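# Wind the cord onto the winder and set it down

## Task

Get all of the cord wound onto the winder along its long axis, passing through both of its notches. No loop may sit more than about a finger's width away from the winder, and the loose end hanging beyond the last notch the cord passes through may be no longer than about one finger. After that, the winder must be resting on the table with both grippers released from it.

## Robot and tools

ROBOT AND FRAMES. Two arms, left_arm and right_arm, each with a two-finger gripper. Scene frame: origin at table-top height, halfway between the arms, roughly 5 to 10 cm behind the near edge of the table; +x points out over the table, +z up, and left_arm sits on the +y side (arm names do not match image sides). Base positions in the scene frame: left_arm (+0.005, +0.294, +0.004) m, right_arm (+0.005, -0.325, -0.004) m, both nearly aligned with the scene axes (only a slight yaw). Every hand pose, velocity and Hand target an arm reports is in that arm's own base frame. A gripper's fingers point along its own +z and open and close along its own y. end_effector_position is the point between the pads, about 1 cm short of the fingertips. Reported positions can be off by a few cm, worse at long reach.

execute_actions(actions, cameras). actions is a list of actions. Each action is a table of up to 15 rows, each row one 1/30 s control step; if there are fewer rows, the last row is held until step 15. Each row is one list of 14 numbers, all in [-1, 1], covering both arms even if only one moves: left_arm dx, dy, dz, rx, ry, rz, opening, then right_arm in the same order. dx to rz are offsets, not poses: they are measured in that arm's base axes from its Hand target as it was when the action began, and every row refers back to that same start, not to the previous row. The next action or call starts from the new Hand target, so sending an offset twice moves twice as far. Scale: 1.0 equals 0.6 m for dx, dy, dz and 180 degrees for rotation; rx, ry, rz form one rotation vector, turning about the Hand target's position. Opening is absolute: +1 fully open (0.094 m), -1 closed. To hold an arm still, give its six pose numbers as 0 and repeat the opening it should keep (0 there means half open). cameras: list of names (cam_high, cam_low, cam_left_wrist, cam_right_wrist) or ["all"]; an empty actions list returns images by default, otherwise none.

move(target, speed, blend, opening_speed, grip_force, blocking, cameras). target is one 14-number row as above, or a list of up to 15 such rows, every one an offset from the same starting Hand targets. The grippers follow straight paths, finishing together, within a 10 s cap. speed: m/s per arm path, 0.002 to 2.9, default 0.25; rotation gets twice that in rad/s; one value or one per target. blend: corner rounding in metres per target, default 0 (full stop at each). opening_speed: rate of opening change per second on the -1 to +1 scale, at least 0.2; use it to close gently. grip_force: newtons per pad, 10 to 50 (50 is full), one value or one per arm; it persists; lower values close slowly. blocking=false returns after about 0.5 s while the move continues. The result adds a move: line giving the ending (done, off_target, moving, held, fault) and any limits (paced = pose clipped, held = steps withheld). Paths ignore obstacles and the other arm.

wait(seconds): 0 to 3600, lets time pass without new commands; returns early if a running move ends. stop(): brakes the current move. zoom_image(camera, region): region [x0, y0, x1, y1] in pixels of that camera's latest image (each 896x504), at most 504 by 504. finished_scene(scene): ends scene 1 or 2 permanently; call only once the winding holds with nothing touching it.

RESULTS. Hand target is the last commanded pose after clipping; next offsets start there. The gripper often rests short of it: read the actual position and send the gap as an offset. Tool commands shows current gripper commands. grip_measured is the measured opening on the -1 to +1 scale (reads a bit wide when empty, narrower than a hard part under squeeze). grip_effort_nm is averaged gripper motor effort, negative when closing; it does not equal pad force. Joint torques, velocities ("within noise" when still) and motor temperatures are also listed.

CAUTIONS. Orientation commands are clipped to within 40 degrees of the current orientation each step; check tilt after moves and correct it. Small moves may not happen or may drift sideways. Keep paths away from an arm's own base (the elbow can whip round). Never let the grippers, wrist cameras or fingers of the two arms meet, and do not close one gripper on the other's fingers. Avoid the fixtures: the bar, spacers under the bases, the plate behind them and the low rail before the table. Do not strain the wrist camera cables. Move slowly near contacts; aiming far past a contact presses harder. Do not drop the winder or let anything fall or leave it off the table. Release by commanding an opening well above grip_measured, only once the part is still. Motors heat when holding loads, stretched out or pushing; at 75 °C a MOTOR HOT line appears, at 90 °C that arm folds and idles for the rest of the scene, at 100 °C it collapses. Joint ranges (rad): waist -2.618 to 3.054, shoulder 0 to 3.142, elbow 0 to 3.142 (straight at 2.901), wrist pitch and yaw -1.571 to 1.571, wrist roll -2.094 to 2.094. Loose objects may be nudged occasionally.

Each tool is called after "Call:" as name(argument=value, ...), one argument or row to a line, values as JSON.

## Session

Call:
execute_actions(
  actions=[],
)

Call:
zoom_image(
  camera="cam_high",
  region=[300, 100, 600, 400],
)

Scene clock: 0.00 s.
left_arm: end_effector_position=(+0.4070, +0.0115, +0.0762) grip_measured=+1.000 grip_effort_nm=n/a end_effector_quat_wxyz=(+0.556, +0.001, +0.830, +0.043) | right_arm: end_effector_position=(+0.3860, -0.0243, +0.0703) grip_measured=+1.000 grip_effort_nm=n/a end_effector_quat_wxyz=(+0.535, +0.053, +0.836, -0.107)
Joint positions: left_arm=[-0.003 1.623 0.421 0.813 -0.074 0.049 0.094] | right_arm=[0.072 1.568 0.377 0.753 0.304 0.004 0.094]
Joint velocities: within noise
Joint torques (N m): no reading
Motor temperatures (°C): left_arm=[27 37 34 30 28 29 26] | right_arm=[28 37 40 27 25 28 28]
Heat: left arm: 37 °C; right arm: 40 °C.
Hand target: left_arm +0.4097, +0.0127, +0.0821; +0.563, -0.003, +0.825, +0.044 | right_arm +0.3879, -0.0251, +0.0741; +0.540, +0.057, +0.833, -0.108
Tool commands: left_gripper/opening=+1.0 right_gripper/opening=+1.0

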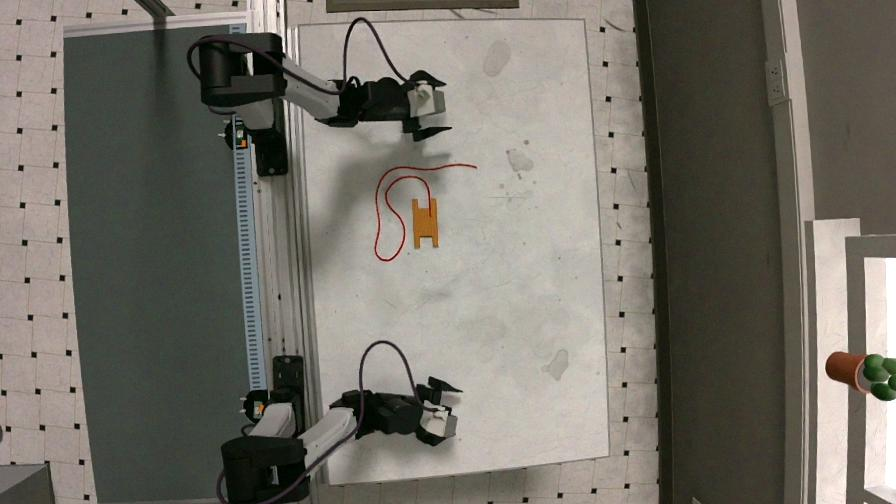

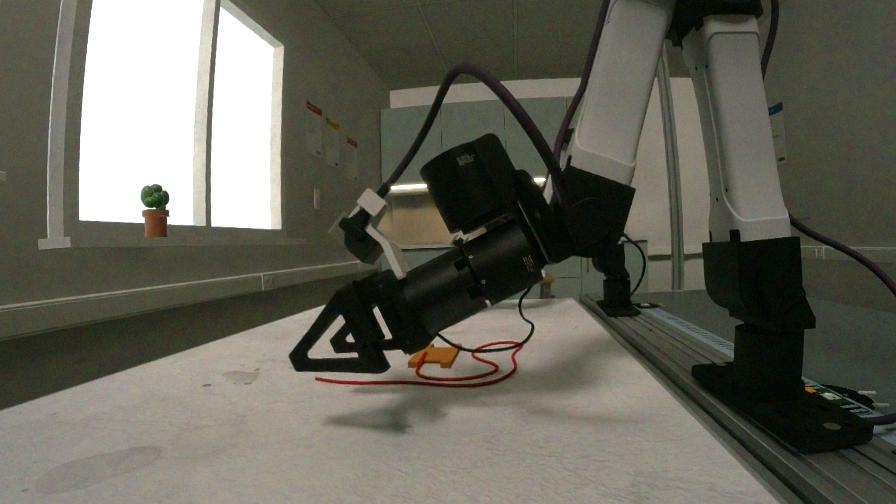

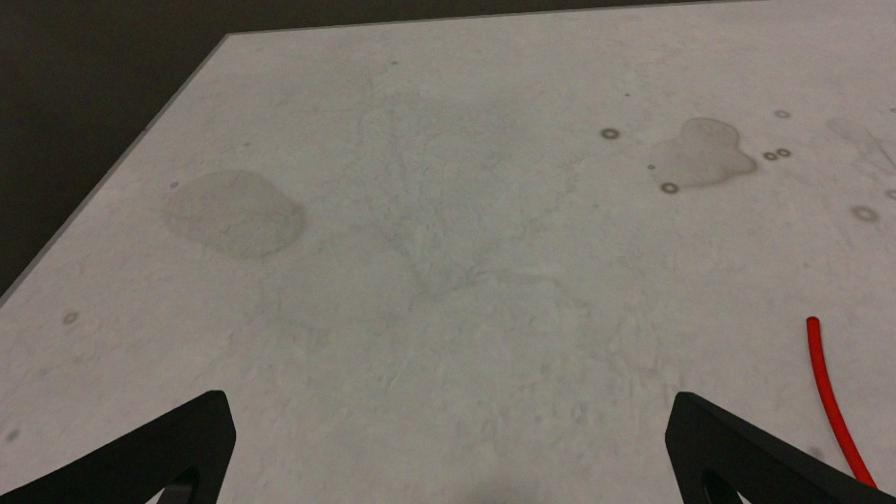

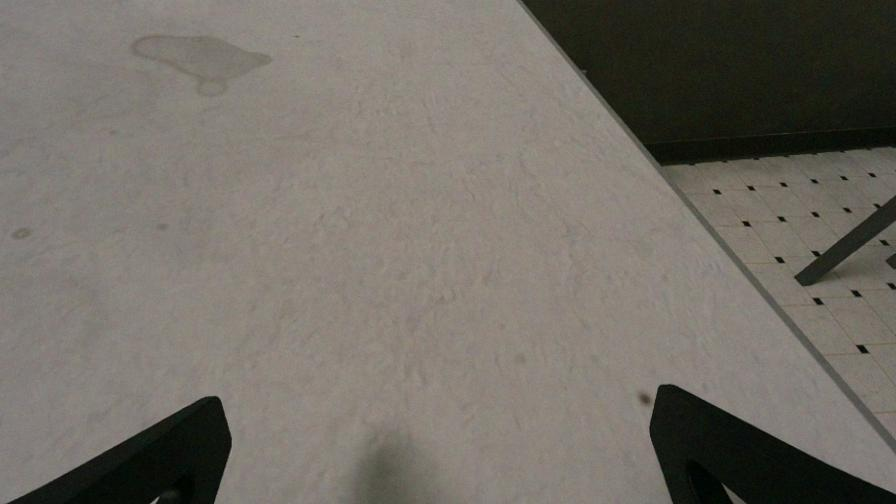

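Scaled by 1.680 from the camera's image (finer frame: 1280x720).

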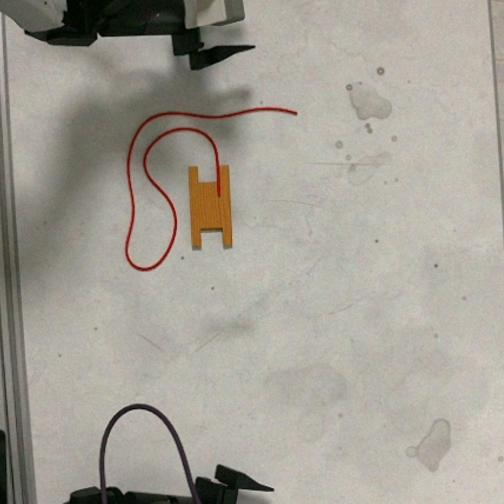

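Call:
move(
  target=[-0.2624, -0.19, 0.1965, -0.4594, 0.3052, -0.3078, -0.4, -0.0878, 0.6547, 0.0932, -0.2354, 0.3437, 0.4809, 0.447],
  speed=0.35,
  grip_force=[48, 40],
  cameras=["cam_high", "cam_right_wrist", "cam_low"],
)

Scene clock: 44.40 s.
left_arm: end_effector_position=(+0.2496, -0.1017, +0.1959) grip_measured=-0.397 grip_effort_nm=-0.14 end_effector_quat_wxyz=(+0.066, -0.078, +0.753, -0.650) | right_arm: end_effector_position=(+0.3374, +0.3637, +0.1345) grip_measured=+0.449 grip_effort_nm=-0.04 end_effector_quat_wxyz=(-0.082, +0.707, -0.702, +0.006)
Joint positions: left_arm=[0.302 1.615 0.992 -1.533 1.394 0.59 0.028] | right_arm=[0.829 2.448 2.601 -1.562 0.019 -0.75 0.068]
Joint torques (N m): left_arm=[-0.16 -5.3 6.57 -0.86 0.43 0.23] | right_arm=[0.18 -13.55 7.23 0.38 -0.12 -0.12]
Motor temperatures (°C): left_arm=[27 41 37 44 28 29 25] | right_arm=[28 40 42 33 25 28 28]
Heat: left arm: 44 °C; right arm: 42 °C.
Hand target: left_arm +0.2523, -0.1013, +0.1999; -0.010, +0.010, +0.707, -0.707 | right_arm +0.3351, +0.3678, +0.1301; +0.000, +0.716, -0.698, +0.000
Off the commanded pose: left_arm 0.005 m, 16 deg | right_arm 0.006 m, 9 deg.
joint sent to its limit (left arm) — joint 4 (wrist pitch), lower limit. The joint targets are off in orientation, not in position.
joint sent to its limit (right arm) — joint 4 (wrist pitch), lower limit. The joint targets are off in orientation, not in position.
grip_force (N): 48, 40
move: off_target (left_arm, right_arm)
Images, in order (width x height): cam_high 896x504, cam_low 896x504, cam_right_wrist 896x504.

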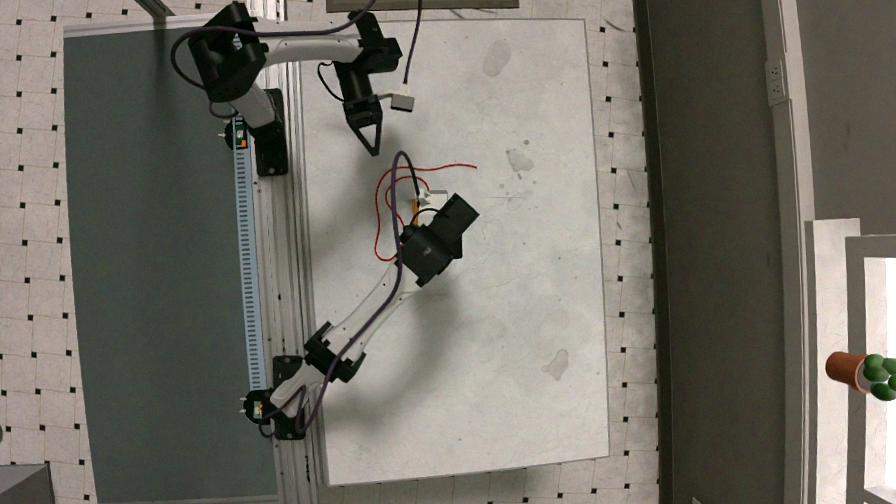

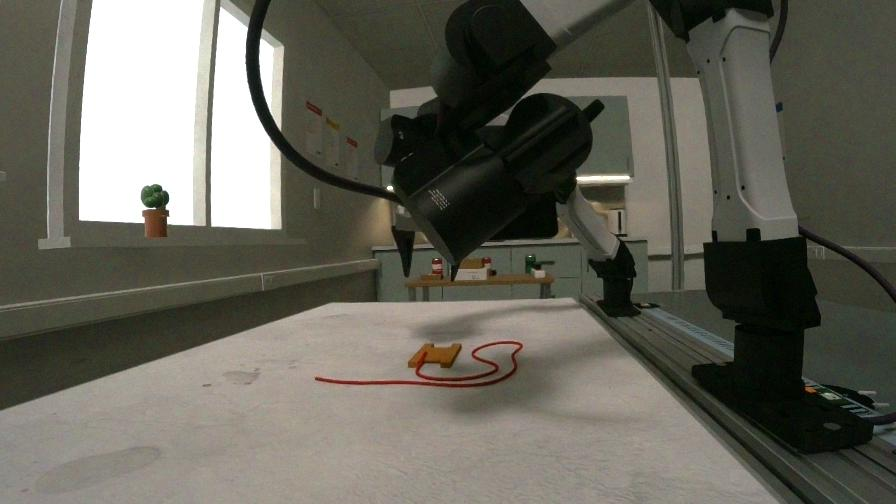

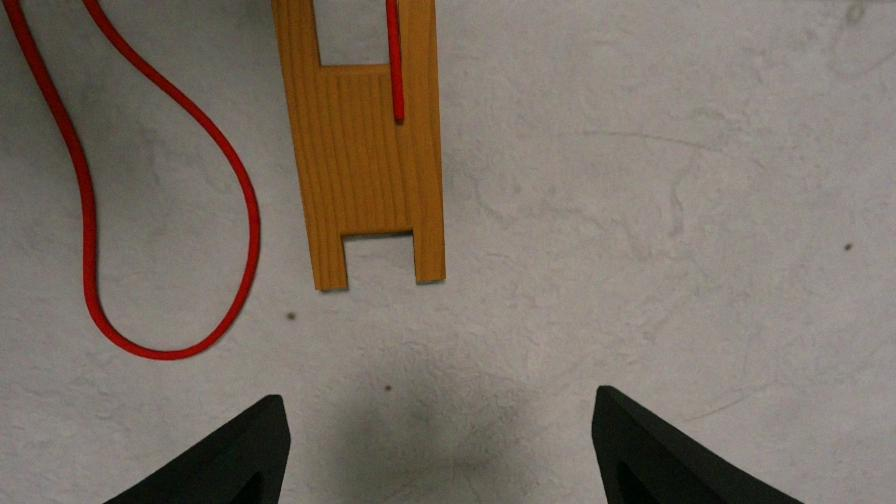

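Call:
move(
  target=[
    [0.1667, 0.1333, 0.03, 0.4594, -0.3052, 0.3078, -0.4, -0.0243, -0.0053, -0.1235, 0, 0, 0.005, 0.447],
    [0.05, 0, 0.03, -0.014, -0.5, 0, -0.4, -0.0243, -0.0053, -0.1235, 0, 0, 0.005, 0.447],
    [0, 0, 0, 0, 0, 0, -0.4, -0.0243, -0.0053, -0.1235, 0, 0, 0.005, 0.447],
  ],
  speed=[0.7, 0.7, 0.7],
  blend=[0.05, 0.05, 0],
  cameras=["cam_high", "cam_right_wrist", "cam_low"],
)

Scene clock: 64.27 s.
left_arm: end_effector_position=(+0.2477, -0.1049, +0.1898) grip_measured=-0.397 grip_effort_nm=-0.15 end_effector_quat_wxyz=(+0.102, -0.114, +0.707, -0.691) | right_arm: end_effector_position=(+0.3245, +0.3586, +0.0714) grip_measured=+0.449 grip_effort_nm=-0.05 end_effector_quat_wxyz=(-0.009, +0.715, -0.699, +0.009)
Joint positions: left_arm=[0.302 1.348 0.683 -0.729 1.546 -0.189 0.028] | right_arm=[0.842 2.503 2.457 -1.508 0.019 -0.75 0.068]
Joint torques (N m): left_arm=[0.94 -3.58 7.62 0.57 0.89 0.1] | right_arm=[0.61 -13.94 4.01 0.49 -0.13 -0.11]
Motor temperatures (°C): left_arm=[27 40 39 38 28 29 25] | right_arm=[28 48 44 30 25 28 28]
Heat: left arm: 40 °C; right arm: 48 °C.
Hand target: left_arm +0.2523, -0.1013, +0.1999; -0.010, +0.010, +0.707, -0.707 | right_arm +0.3205, +0.3645, +0.0558; +0.000, +0.721, -0.693, +0.000
Off the commanded pose: left_arm 0.012 m, 19 deg | right_arm 0.017 m, 2 deg.
joint sent to its limit (left arm) — joint 5 (wrist yaw), upper limit. The joint targets are off in orientation, not in position.
grip_force (N): 48, 40
move: off_target (left_arm, right_arm)
Images, in order (width x height): cam_high 896x504, cam_low 896x504, cam_right_wrist 896x504.

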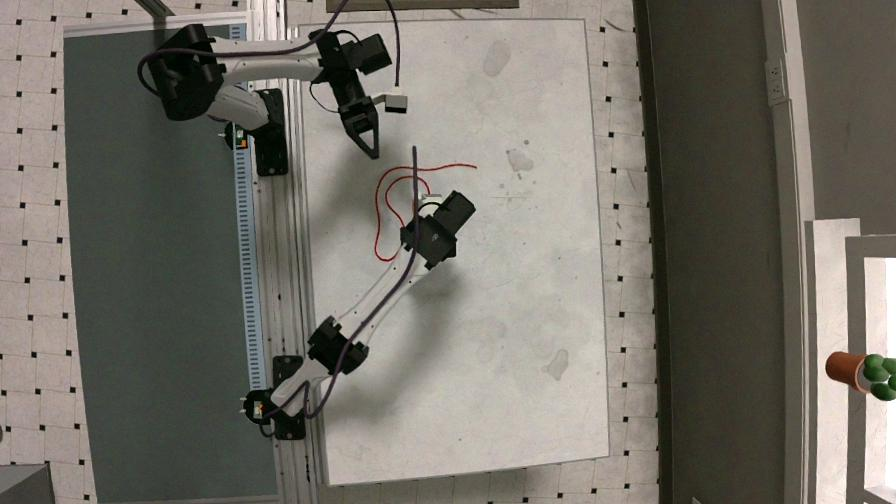

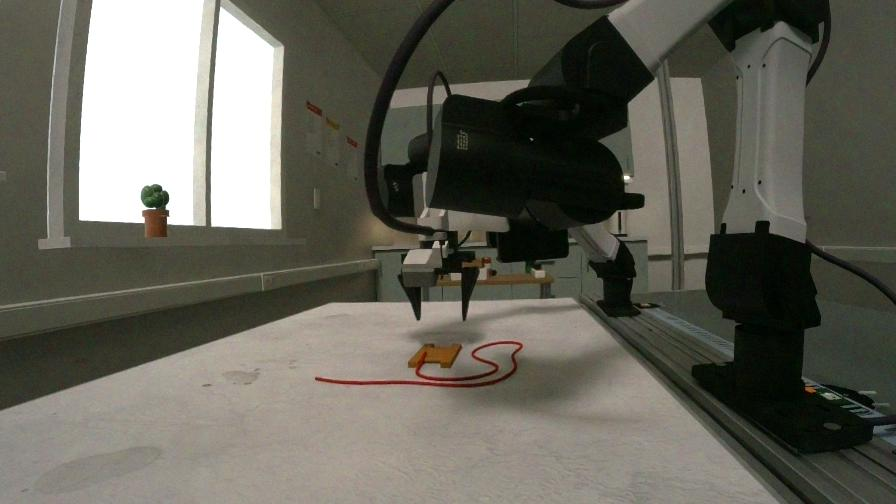

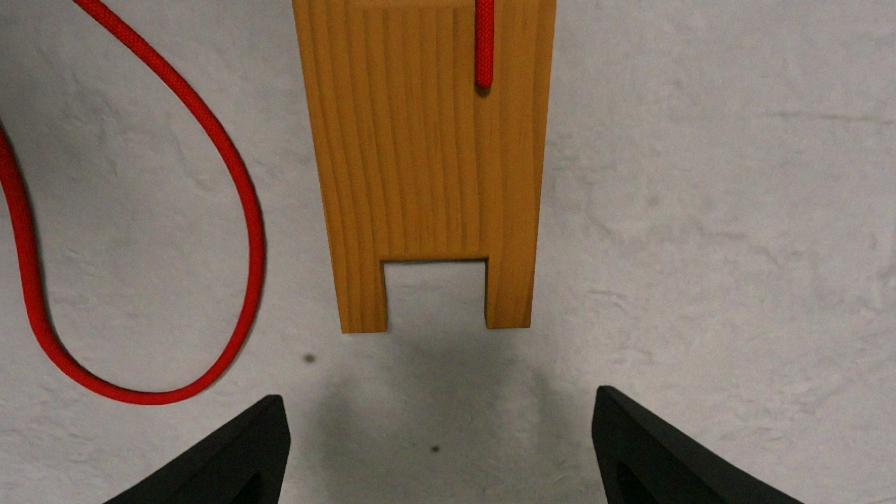

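Call:
move(
  target=[0, -0.0667, 0, -0.014, -0.5, 0, -0.4, -0.001, 0.005, -0.0513, 0, 0, 0, 0.447],
  speed=0.4,
  cameras=["cam_high", "cam_right_wrist", "cam_low"],
)

Scene clock: 74.30 s.
left_arm: end_effector_position=(+0.2556, -0.1402, +0.1959) grip_measured=-0.397 grip_effort_nm=-0.14 end_effector_quat_wxyz=(+0.525, +0.457, +0.548, -0.463) | right_arm: end_effector_position=(+0.3249, +0.3629, +0.0388) grip_measured=+0.449 grip_effort_nm=-0.04 end_effector_quat_wxyz=(-0.007, +0.716, -0.698, +0.009)
Joint positions: left_arm=[0.138 1.337 0.626 -0.161 1.546 0.845 0.028] | right_arm=[0.847 2.503 2.326 -1.381 0.019 -0.75 0.068]
Joint torques (N m): left_arm=[-0.17 -4.6 5.82 1.42 0.74 0.18] | right_arm=[0.59 -14.63 3.86 0.48 -0.12 -0.06]
Heat: left arm: 40 °C; right arm: 52 °C.
Hand target: left_arm +0.2523, -0.1413, +0.1999; +0.494, +0.507, +0.493, -0.507 | right_arm +0.3198, +0.3676, +0.0250; +0.000, +0.721, -0.693, +0.000
Off the commanded pose: left_arm 0.005 m, 11 deg | right_arm 0.015 m, 2 deg.
joint sent to its limit (left arm) — joint 5 (wrist yaw), upper limit. The joint targets are off in orientation, not in position.
grip_force (N): 48, 40
move: off_target (left_arm, right_arm)
Images, in order (width x height): cam_high 896x504, cam_low 896x504, cam_right_wrist 896x504.

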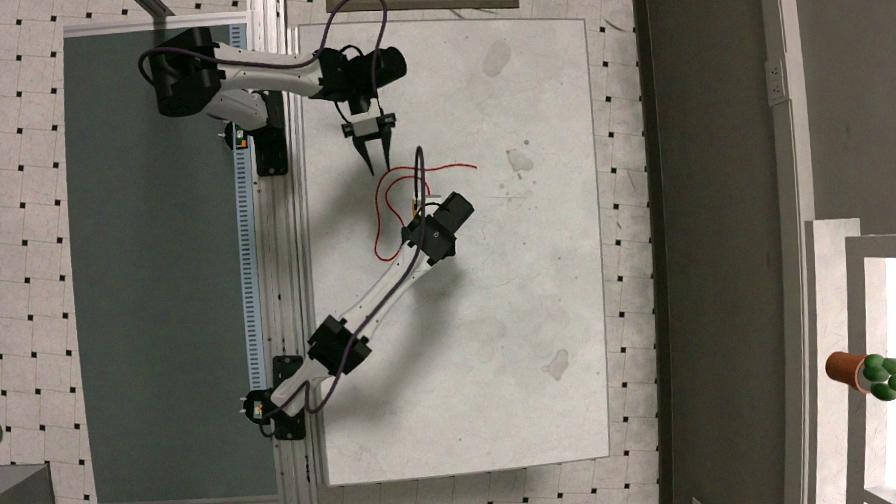

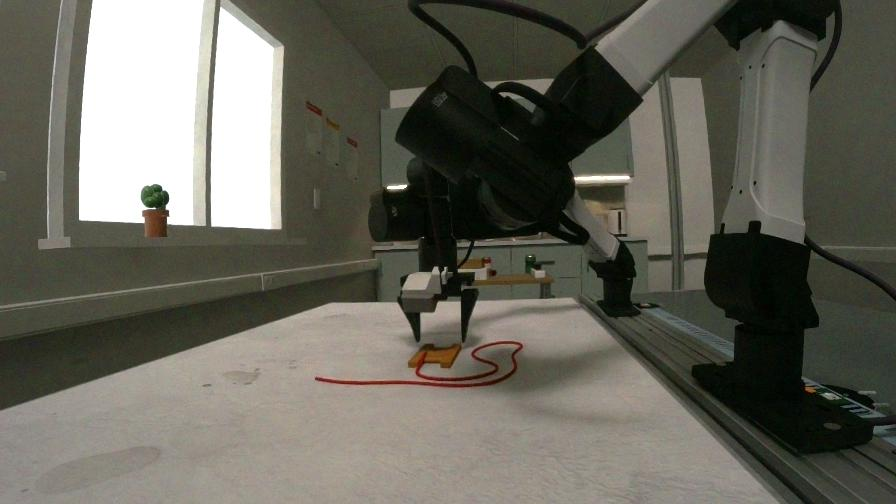

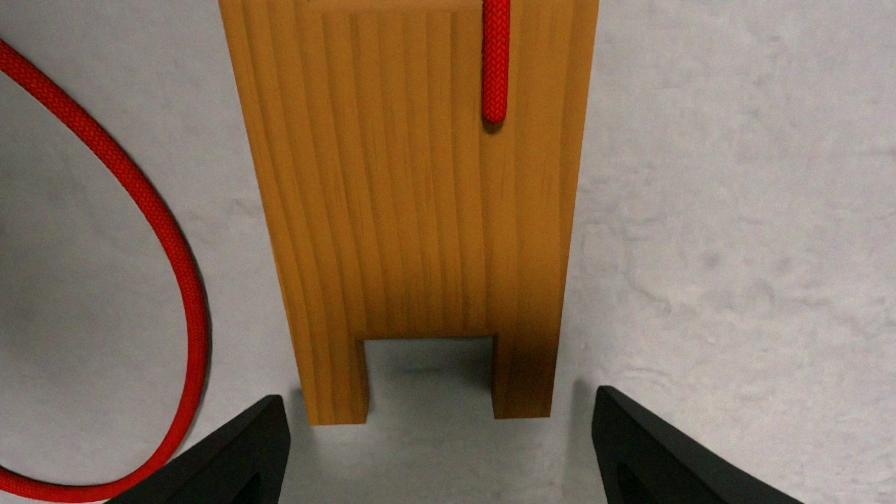

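Call:
move(
  target=[0.13, 0.12, 0.02, 0, 0, 0.25, -0.4, -0.0033, 0, -0.02, 0, 0, 0, 0.447],
  speed=0.3,
  cameras=["cam_high", "cam_right_wrist", "cam_low"],
)

Call:
zoom_image(
  camera="cam_low",
  region=[380, 290, 540, 400],
)

Scene clock: 82.37 s.
left_arm: end_effector_position=(+0.3302, -0.0684, +0.2121) grip_measured=-0.397 grip_effort_nm=-0.14 end_effector_quat_wxyz=(+0.640, +0.276, +0.657, -0.285) | right_arm: end_effector_position=(+0.3231, +0.3616, +0.0257) grip_measured=+0.449 grip_effort_nm=-0.04 end_effector_quat_wxyz=(-0.002, +0.718, -0.696, +0.009)
Joint positions: left_arm=[0.27 1.265 0.401 0.827 1.088 0.012 0.028] | right_arm=[0.848 2.503 2.275 -1.339 0.017 -0.755 0.068]
Joint torques (N m): left_arm=[-0.2 -3.28 4.45 2.89 -0.22 -0.11] | right_arm=[0.84 -15.35 3.1 0.59 -0.11 -0.03]
Motor temperatures (°C): left_arm=[27 39 40 38 29 29 25] | right_arm=[28 55 43 29 25 28 28]
Heat: left arm: 40 °C; right arm: 55 °C.
Hand target: left_arm +0.3303, -0.0693, +0.2120; +0.650, +0.279, +0.649, -0.279 | right_arm +0.3179, +0.3676, +0.0130; +0.000, +0.721, -0.693, +0.000
Off the commanded pose: left_arm 0.001 m, 2 deg | right_arm 0.015 m, 1 deg.
grip_force (N): 48, 40
move: off_target (right_arm)
Images, in order (width x height): cam_high 896x504, cam_low 896x504, cam_right_wrist 896x504.

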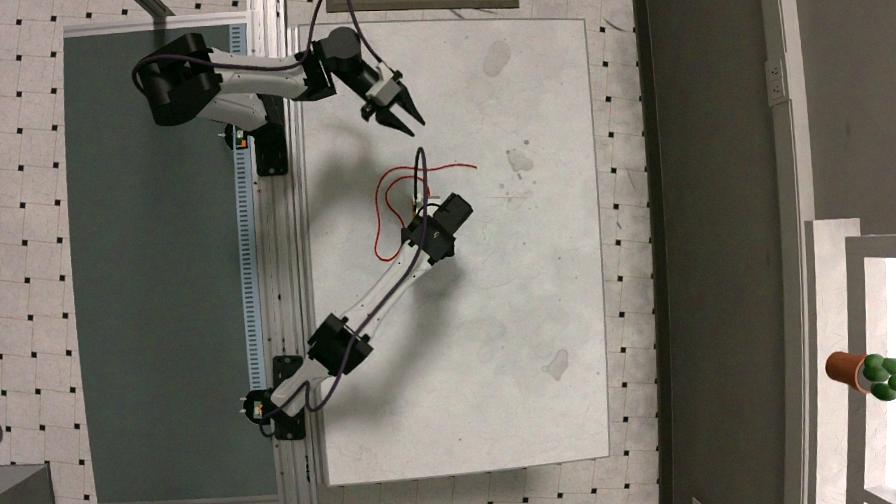

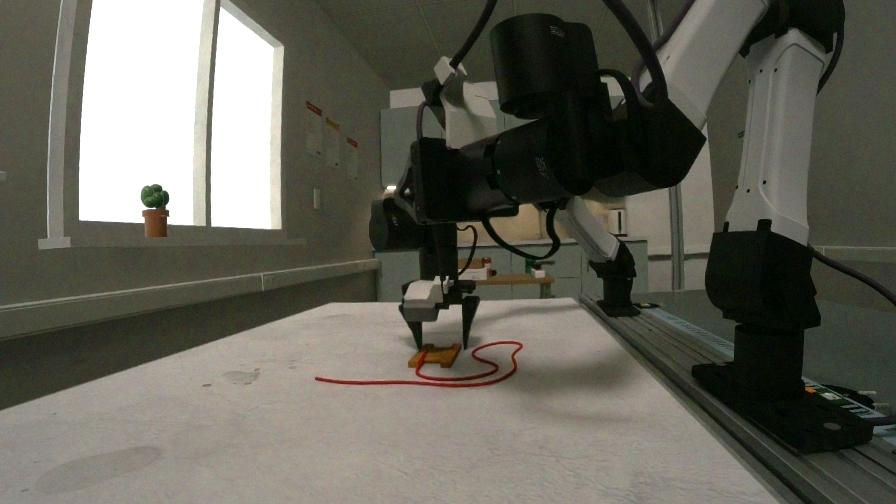

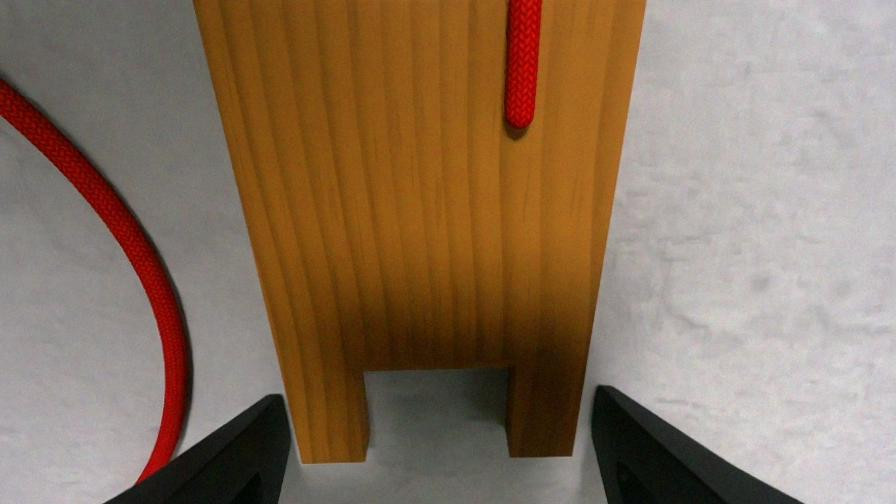

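Scaled by 3.150 from the camera's image (finer frame: 1280x720).

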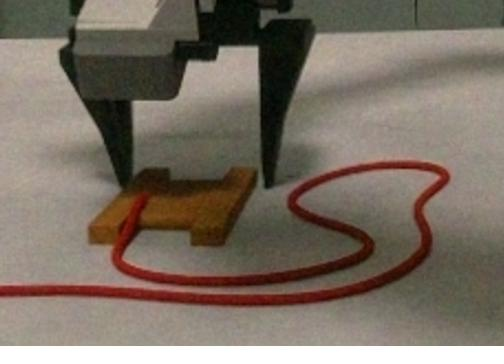

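Call:
move(
  target=[
    [0, 0, 0, 0, 0, 0, -0.4, 0, 0, 0.0005, 0, 0, 0, -0.1],
    [0, 0, 0, 0, 0, 0, -0.4, -0.03, -0.01, 0.18, 0, 0, 0, -0.1],
    [-0.134, -0.186, 0, 0, 0, -0.25, -0.4, -0.213, -0.051, 0.287, 0, 0, -0.4937, -0.1],
  ],
  speed=[0.1, 0.2, 0.35],
  blend=[0, 0.03, 0],
  cameras=["cam_high", "cam_right_wrist", "cam_low"],
)

Scene clock: 93.63 s.
left_arm: end_effector_position=(+0.2478, -0.1793, +0.2048) grip_measured=-0.397 grip_effort_nm=-0.15 end_effector_quat_wxyz=(+0.484, +0.485, +0.515, -0.515) | right_arm: end_effector_position=(+0.1960, +0.3419, +0.1775) grip_measured=+0.197 grip_effort_nm=-0.81 end_effector_quat_wxyz=(+0.019, -0.037, +0.999, +0.026)
Joint positions: left_arm=[-0.021 1.423 0.486 0.834 1.551 0.041 0.028] | right_arm=[1.052 2.031 2.093 -1.568 0.004 0.977 0.056]
Joint torques (N m): left_arm=[-0.17 -4.14 7.51 2.06 0.17 0.16] | right_arm=[0.42 -15.46 3.78 0.25 0.01 0.13]
Motor temperatures (°C): left_arm=[27 38 41 42 28 29 25] | right_arm=[28 59 43 28 25 28 28]
Heat: left arm: 42 °C; right arm: 59 °C.
Hand target: left_arm +0.2499, -0.1809, +0.2119; +0.494, +0.507, +0.493, -0.507 | right_arm +0.1901, +0.3370, +0.1853; +0.000, -0.030, +1.000, +0.000
Off the commanded pose: left_arm 0.008 m, 4 deg | right_arm 0.011 m, 4 deg.
joint sent to its limit (right arm) — joint 4 (wrist pitch), lower limit. The joint targets are off in orientation, not in position.
grip_force (N): 48, 40
move: off_target (left_arm, right_arm)
Images, in order (width x height): cam_high 896x504, cam_low 896x504, cam_right_wrist 896x504.

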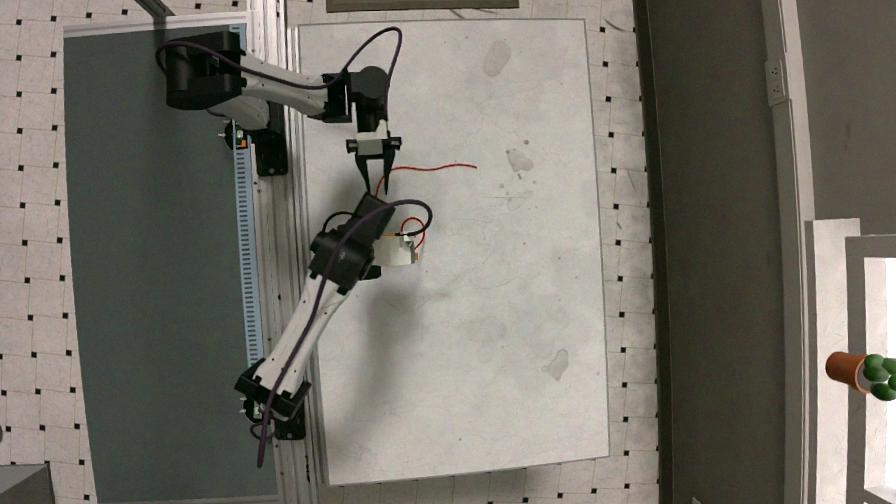

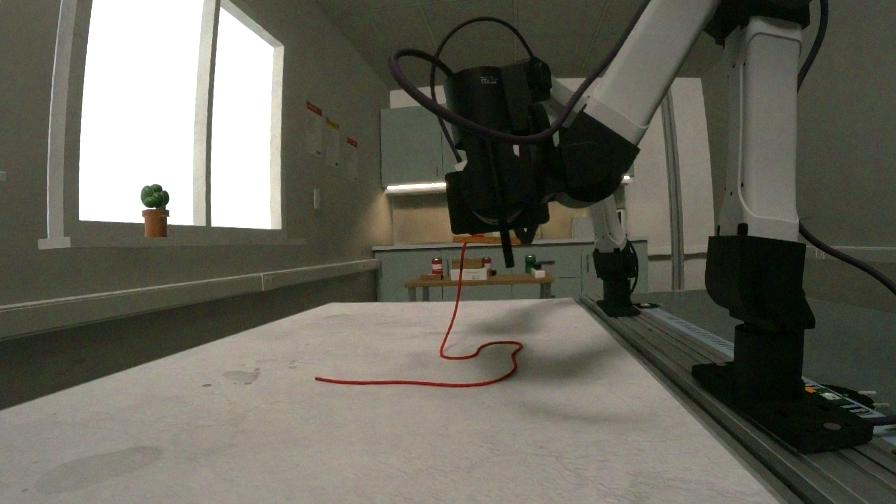

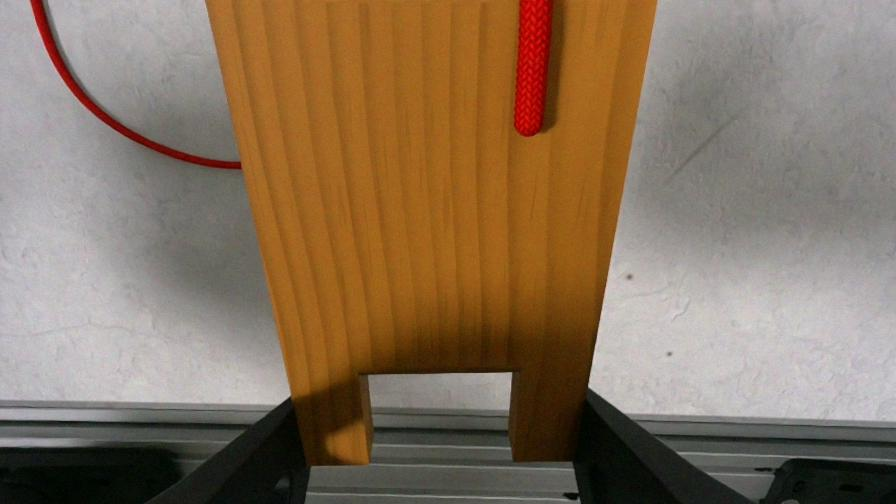

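Call:
move(
  target=[
    [0.1, 0.068, -0.037, -0.183, 0.477, 0.195, -0.4, 0.002, -0.0333, -0.0375, 0, 0, 0, -0.1],
    [0.004, -0.1005, -0.13, 0.014, 0.5, 0, -0.4, 0.002, -0.0333, -0.0375, 0, 0, 0, -0.1],
  ],
  speed=[0.5, 0.4],
  blend=[0.03, 0],
  cameras=["all"],
)

Scene clock: 107.53 s.
left_arm: end_effector_position=(+0.2511, -0.2383, +0.1267) grip_measured=-0.397 grip_effort_nm=-0.15 end_effector_quat_wxyz=(-0.021, -0.018, +0.717, -0.696) | right_arm: end_effector_position=(+0.1893, +0.3182, +0.1558) grip_measured=+0.197 grip_effort_nm=-0.81 end_effector_quat_wxyz=(-0.008, -0.030, +0.999, -0.015)
Joint positions: left_arm=[-0.25 1.807 0.424 1.262 1.324 -1.508 0.028] | right_arm=[1.036 2.007 1.97 -1.568 0.004 0.975 0.056]
Joint torques (N m): left_arm=[-0.17 -5.75 5.16 2.82 0.19 -0.07] | right_arm=[-0.73 -15.27 3.74 0.34 0.01 -0.11]
Motor temperatures (°C): left_arm=[27 38 42 44 28 29 25] | right_arm=[28 61 42 28 25 28 29]
Heat: left arm: 44 °C; right arm: 61 °C.
Hand target: left_arm +0.2523, -0.2412, +0.1339; -0.010, +0.010, +0.707, -0.707 | right_arm +0.1913, +0.3170, +0.1629; +0.000, -0.030, +1.000, +0.000
Off the commanded pose: left_arm 0.008 m, 4 deg | right_arm 0.007 m, 2 deg.
grip_force (N): 48, 40
move: off_target (left_arm)

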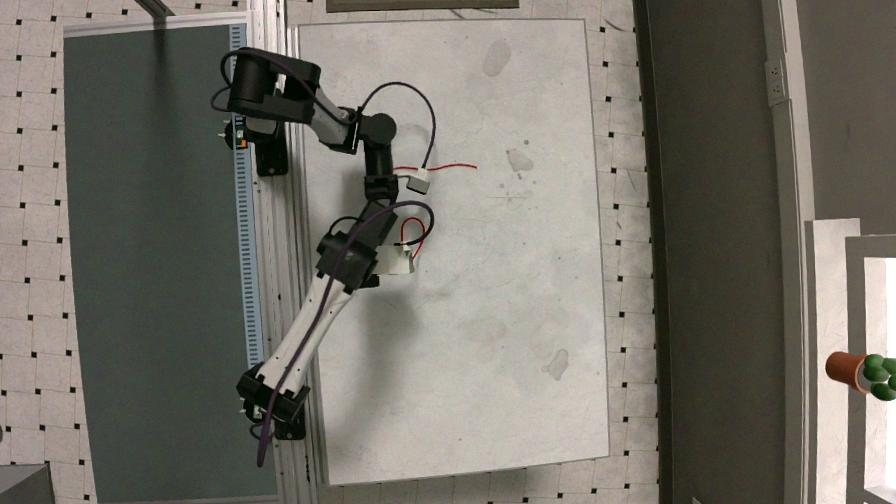

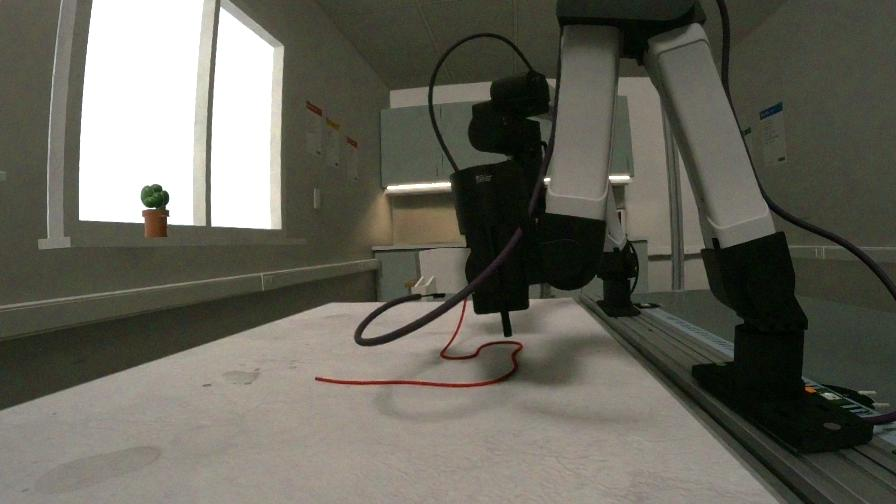

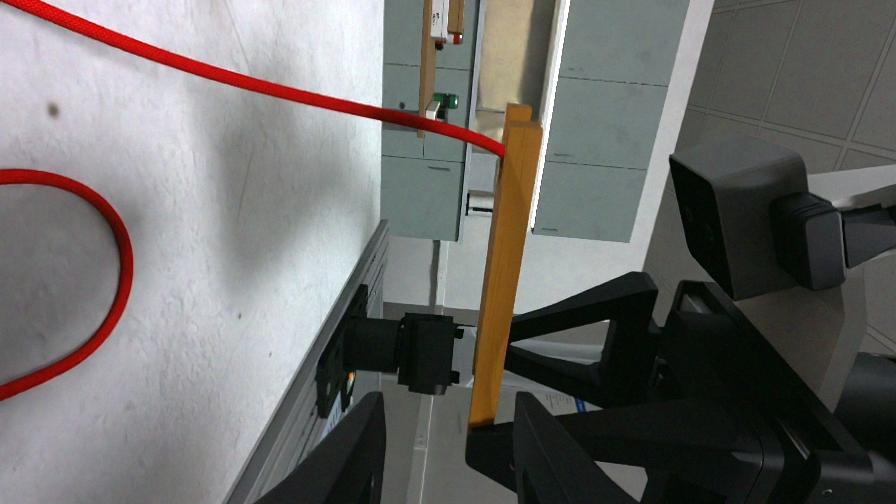

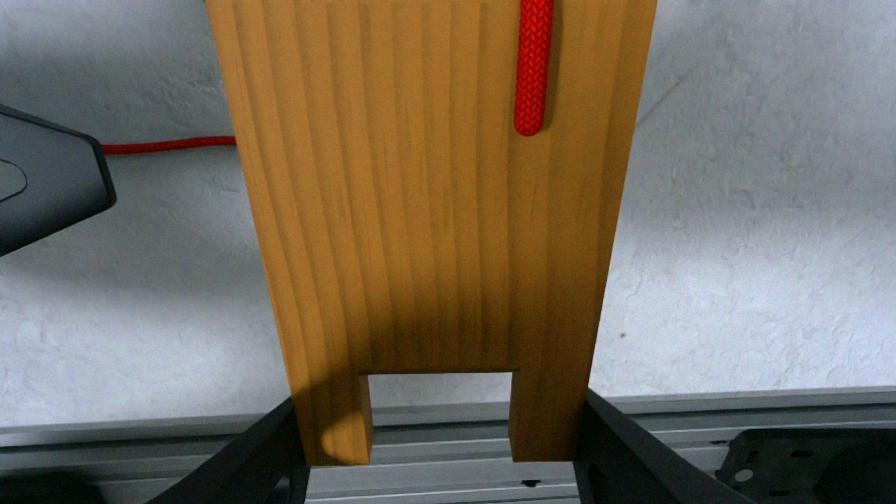

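Call:
move(
  target=[-0.01, -0.0555, 0.0192, -0.0005, -0.0167, 0, -0.4, 0, 0, 0, 0, 0, 0, -0.1],
  speed=0.12,
  cameras=["cam_left_wrist", "cam_right_wrist"],
)

Scene clock: 118.20 s.
left_arm: end_effector_position=(+0.2403, -0.2706, +0.1296) grip_measured=-0.397 grip_effort_nm=-0.15 end_effector_quat_wxyz=(-0.023, +0.001, +0.719, -0.695) | right_arm: end_effector_position=(+0.1893, +0.3182, +0.1558) grip_measured=+0.197 grip_effort_nm=-0.81 end_effector_quat_wxyz=(-0.008, -0.030, +0.999, -0.015)
Joint positions: left_arm=[-0.375 1.807 0.443 1.264 1.229 -1.508 0.028] | right_arm=[1.036 2.007 1.97 -1.568 0.004 0.975 0.056]
Joint torques (N m): left_arm=[-0.16 -8.09 5.5 2.9 -0.18 -0.03] | right_arm=[-0.75 -15.25 3.75 0.34 0.01 -0.11]
Motor temperatures (°C): left_arm=[27 39 41 47 28 29 25] | right_arm=[28 60 41 28 25 28 29]
Heat: left arm: 47 °C; right arm: 60 °C.
Hand target: left_arm +0.2463, -0.2745, +0.1454; +0.009, +0.028, +0.707, -0.707 | right_arm +0.1913, +0.3170, +0.1629; +0.000, -0.030, +1.000, +0.000
Off the commanded pose: left_arm 0.017 m, 5 deg | right_arm 0.007 m, 2 deg.
grip_force (N): 48, 40
move: off_target (left_arm)

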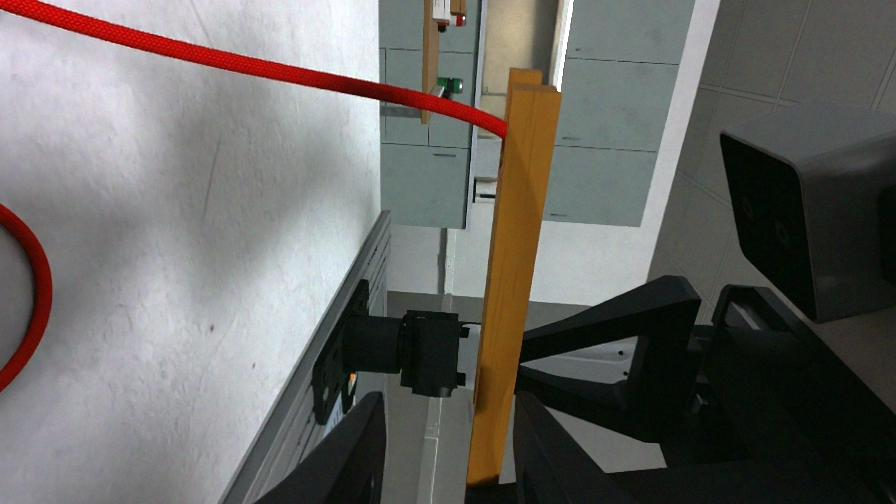

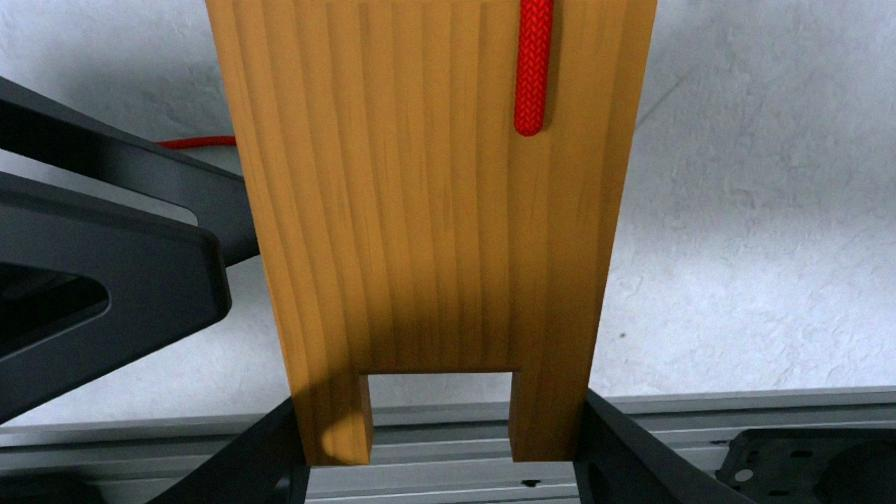

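Call:
move(
  target=[0.008, 0, 0.0215, -0.018, -0.003, 0, -0.4, 0, 0, 0, 0, 0, 0, -0.1],
  speed=0.12,
  cameras=["cam_left_wrist", "cam_right_wrist"],
)

Scene clock: 124.37 s.
left_arm: end_effector_position=(+0.2430, -0.2724, +0.1493) grip_measured=-0.397 grip_effort_nm=-0.15 end_effector_quat_wxyz=(-0.014, +0.017, +0.698, -0.715) | right_arm: end_effector_position=(+0.1893, +0.3182, +0.1558) grip_measured=+0.197 grip_effort_nm=-0.81 end_effector_quat_wxyz=(-0.008, -0.030, +0.999, -0.015)
Joint positions: left_arm=[-0.375 1.835 0.46 1.448 1.239 -1.636 0.028] | right_arm=[1.036 2.007 1.97 -1.568 0.004 0.975 0.056]
Joint torques (N m): left_arm=[0.35 -6.02 5.41 2.9 -0.26 -0.08] | right_arm=[-0.75 -15.27 3.75 0.34 0.01 -0.11]
Motor temperatures (°C): left_arm=[27 40 40 48 28 29 25] | right_arm=[28 60 41 27 25 28 29]
Heat: left arm: 48 °C; right arm: 60 °C.
Hand target: left_arm +0.2511, -0.2745, +0.1583; +0.013, +0.031, +0.687, -0.726 | right_arm +0.1913, +0.3170, +0.1629; +0.000, -0.030, +1.000, +0.000
Off the commanded pose: left_arm 0.012 m, 4 deg | right_arm 0.007 m, 2 deg.
grip_force (N): 48, 40
move: off_target (left_arm)

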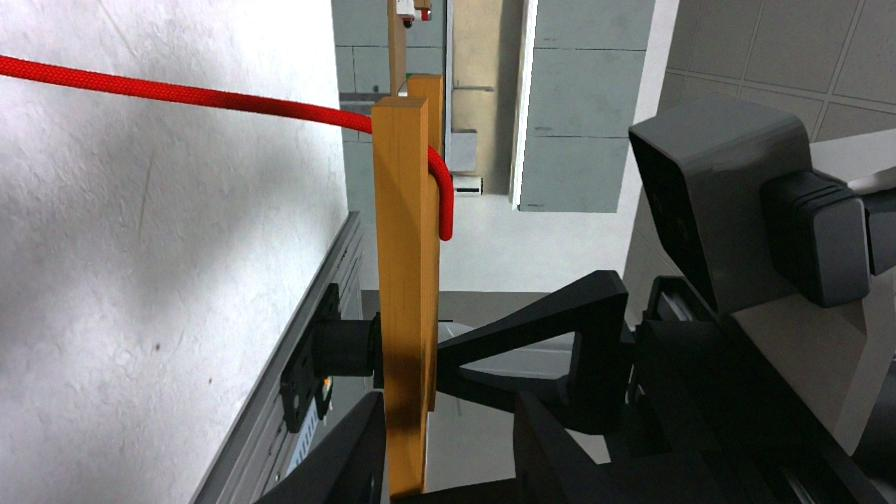

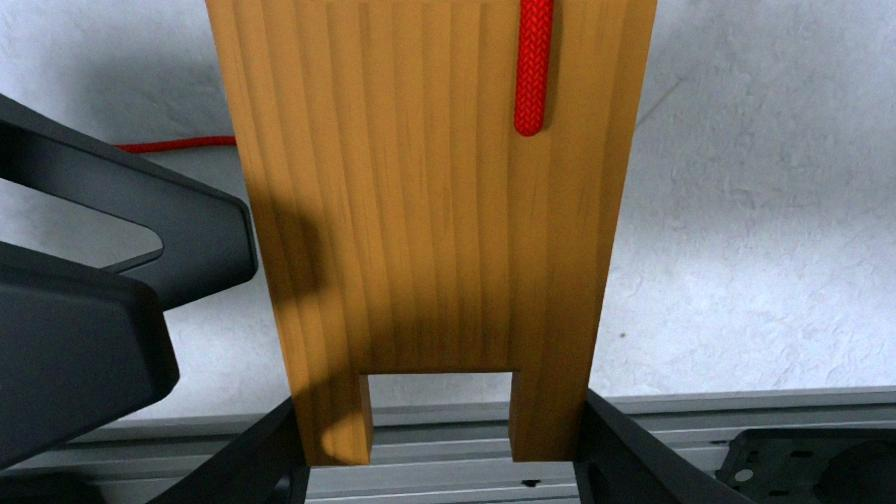

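Call:
move(
  target=[0.006, -0.008, -0.018, 0, 0.013, 0, -0.4, 0, 0, 0, 0, 0, 0, -0.1],
  speed=0.1,
  cameras=["cam_left_wrist"],
)

Scene clock: 130.37 s.
left_arm: end_effector_position=(+0.2483, -0.2760, +0.1363) grip_measured=-0.397 grip_effort_nm=-0.14 end_effector_quat_wxyz=(-0.033, -0.006, +0.701, -0.712) | right_arm: end_effector_position=(+0.1893, +0.3182, +0.1558) grip_measured=+0.197 grip_effort_nm=-0.81 end_effector_quat_wxyz=(-0.008, -0.030, +0.999, -0.015)
Joint positions: left_arm=[-0.381 1.901 0.477 1.474 1.227 -1.673 0.028] | right_arm=[1.036 2.007 1.97 -1.568 0.004 0.975 0.056]
Joint torques (N m): left_arm=[-0.16 -6.34 5.07 3.18 -0.25 -0.09] | right_arm=[-0.73 -15.25 3.75 0.34 0.01 -0.11]
Motor temperatures (°C): left_arm=[27 40 40 48 28 29 25] | right_arm=[28 60 41 27 25 28 29]
Heat: left arm: 48 °C; right arm: 60 °C.
Hand target: left_arm +0.2547, -0.2794, +0.1475; -0.001, +0.016, +0.687, -0.727 | right_arm +0.1913, +0.3170, +0.1629; +0.000, -0.030, +1.000, +0.000
Off the commanded pose: left_arm 0.013 m, 5 deg | right_arm 0.007 m, 2 deg.
grip_force (N): 48, 40
move: off_target (left_arm)

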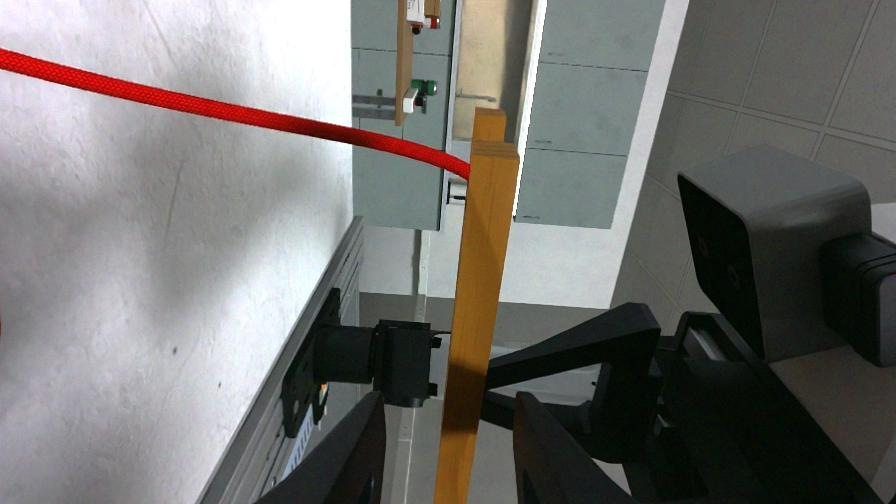

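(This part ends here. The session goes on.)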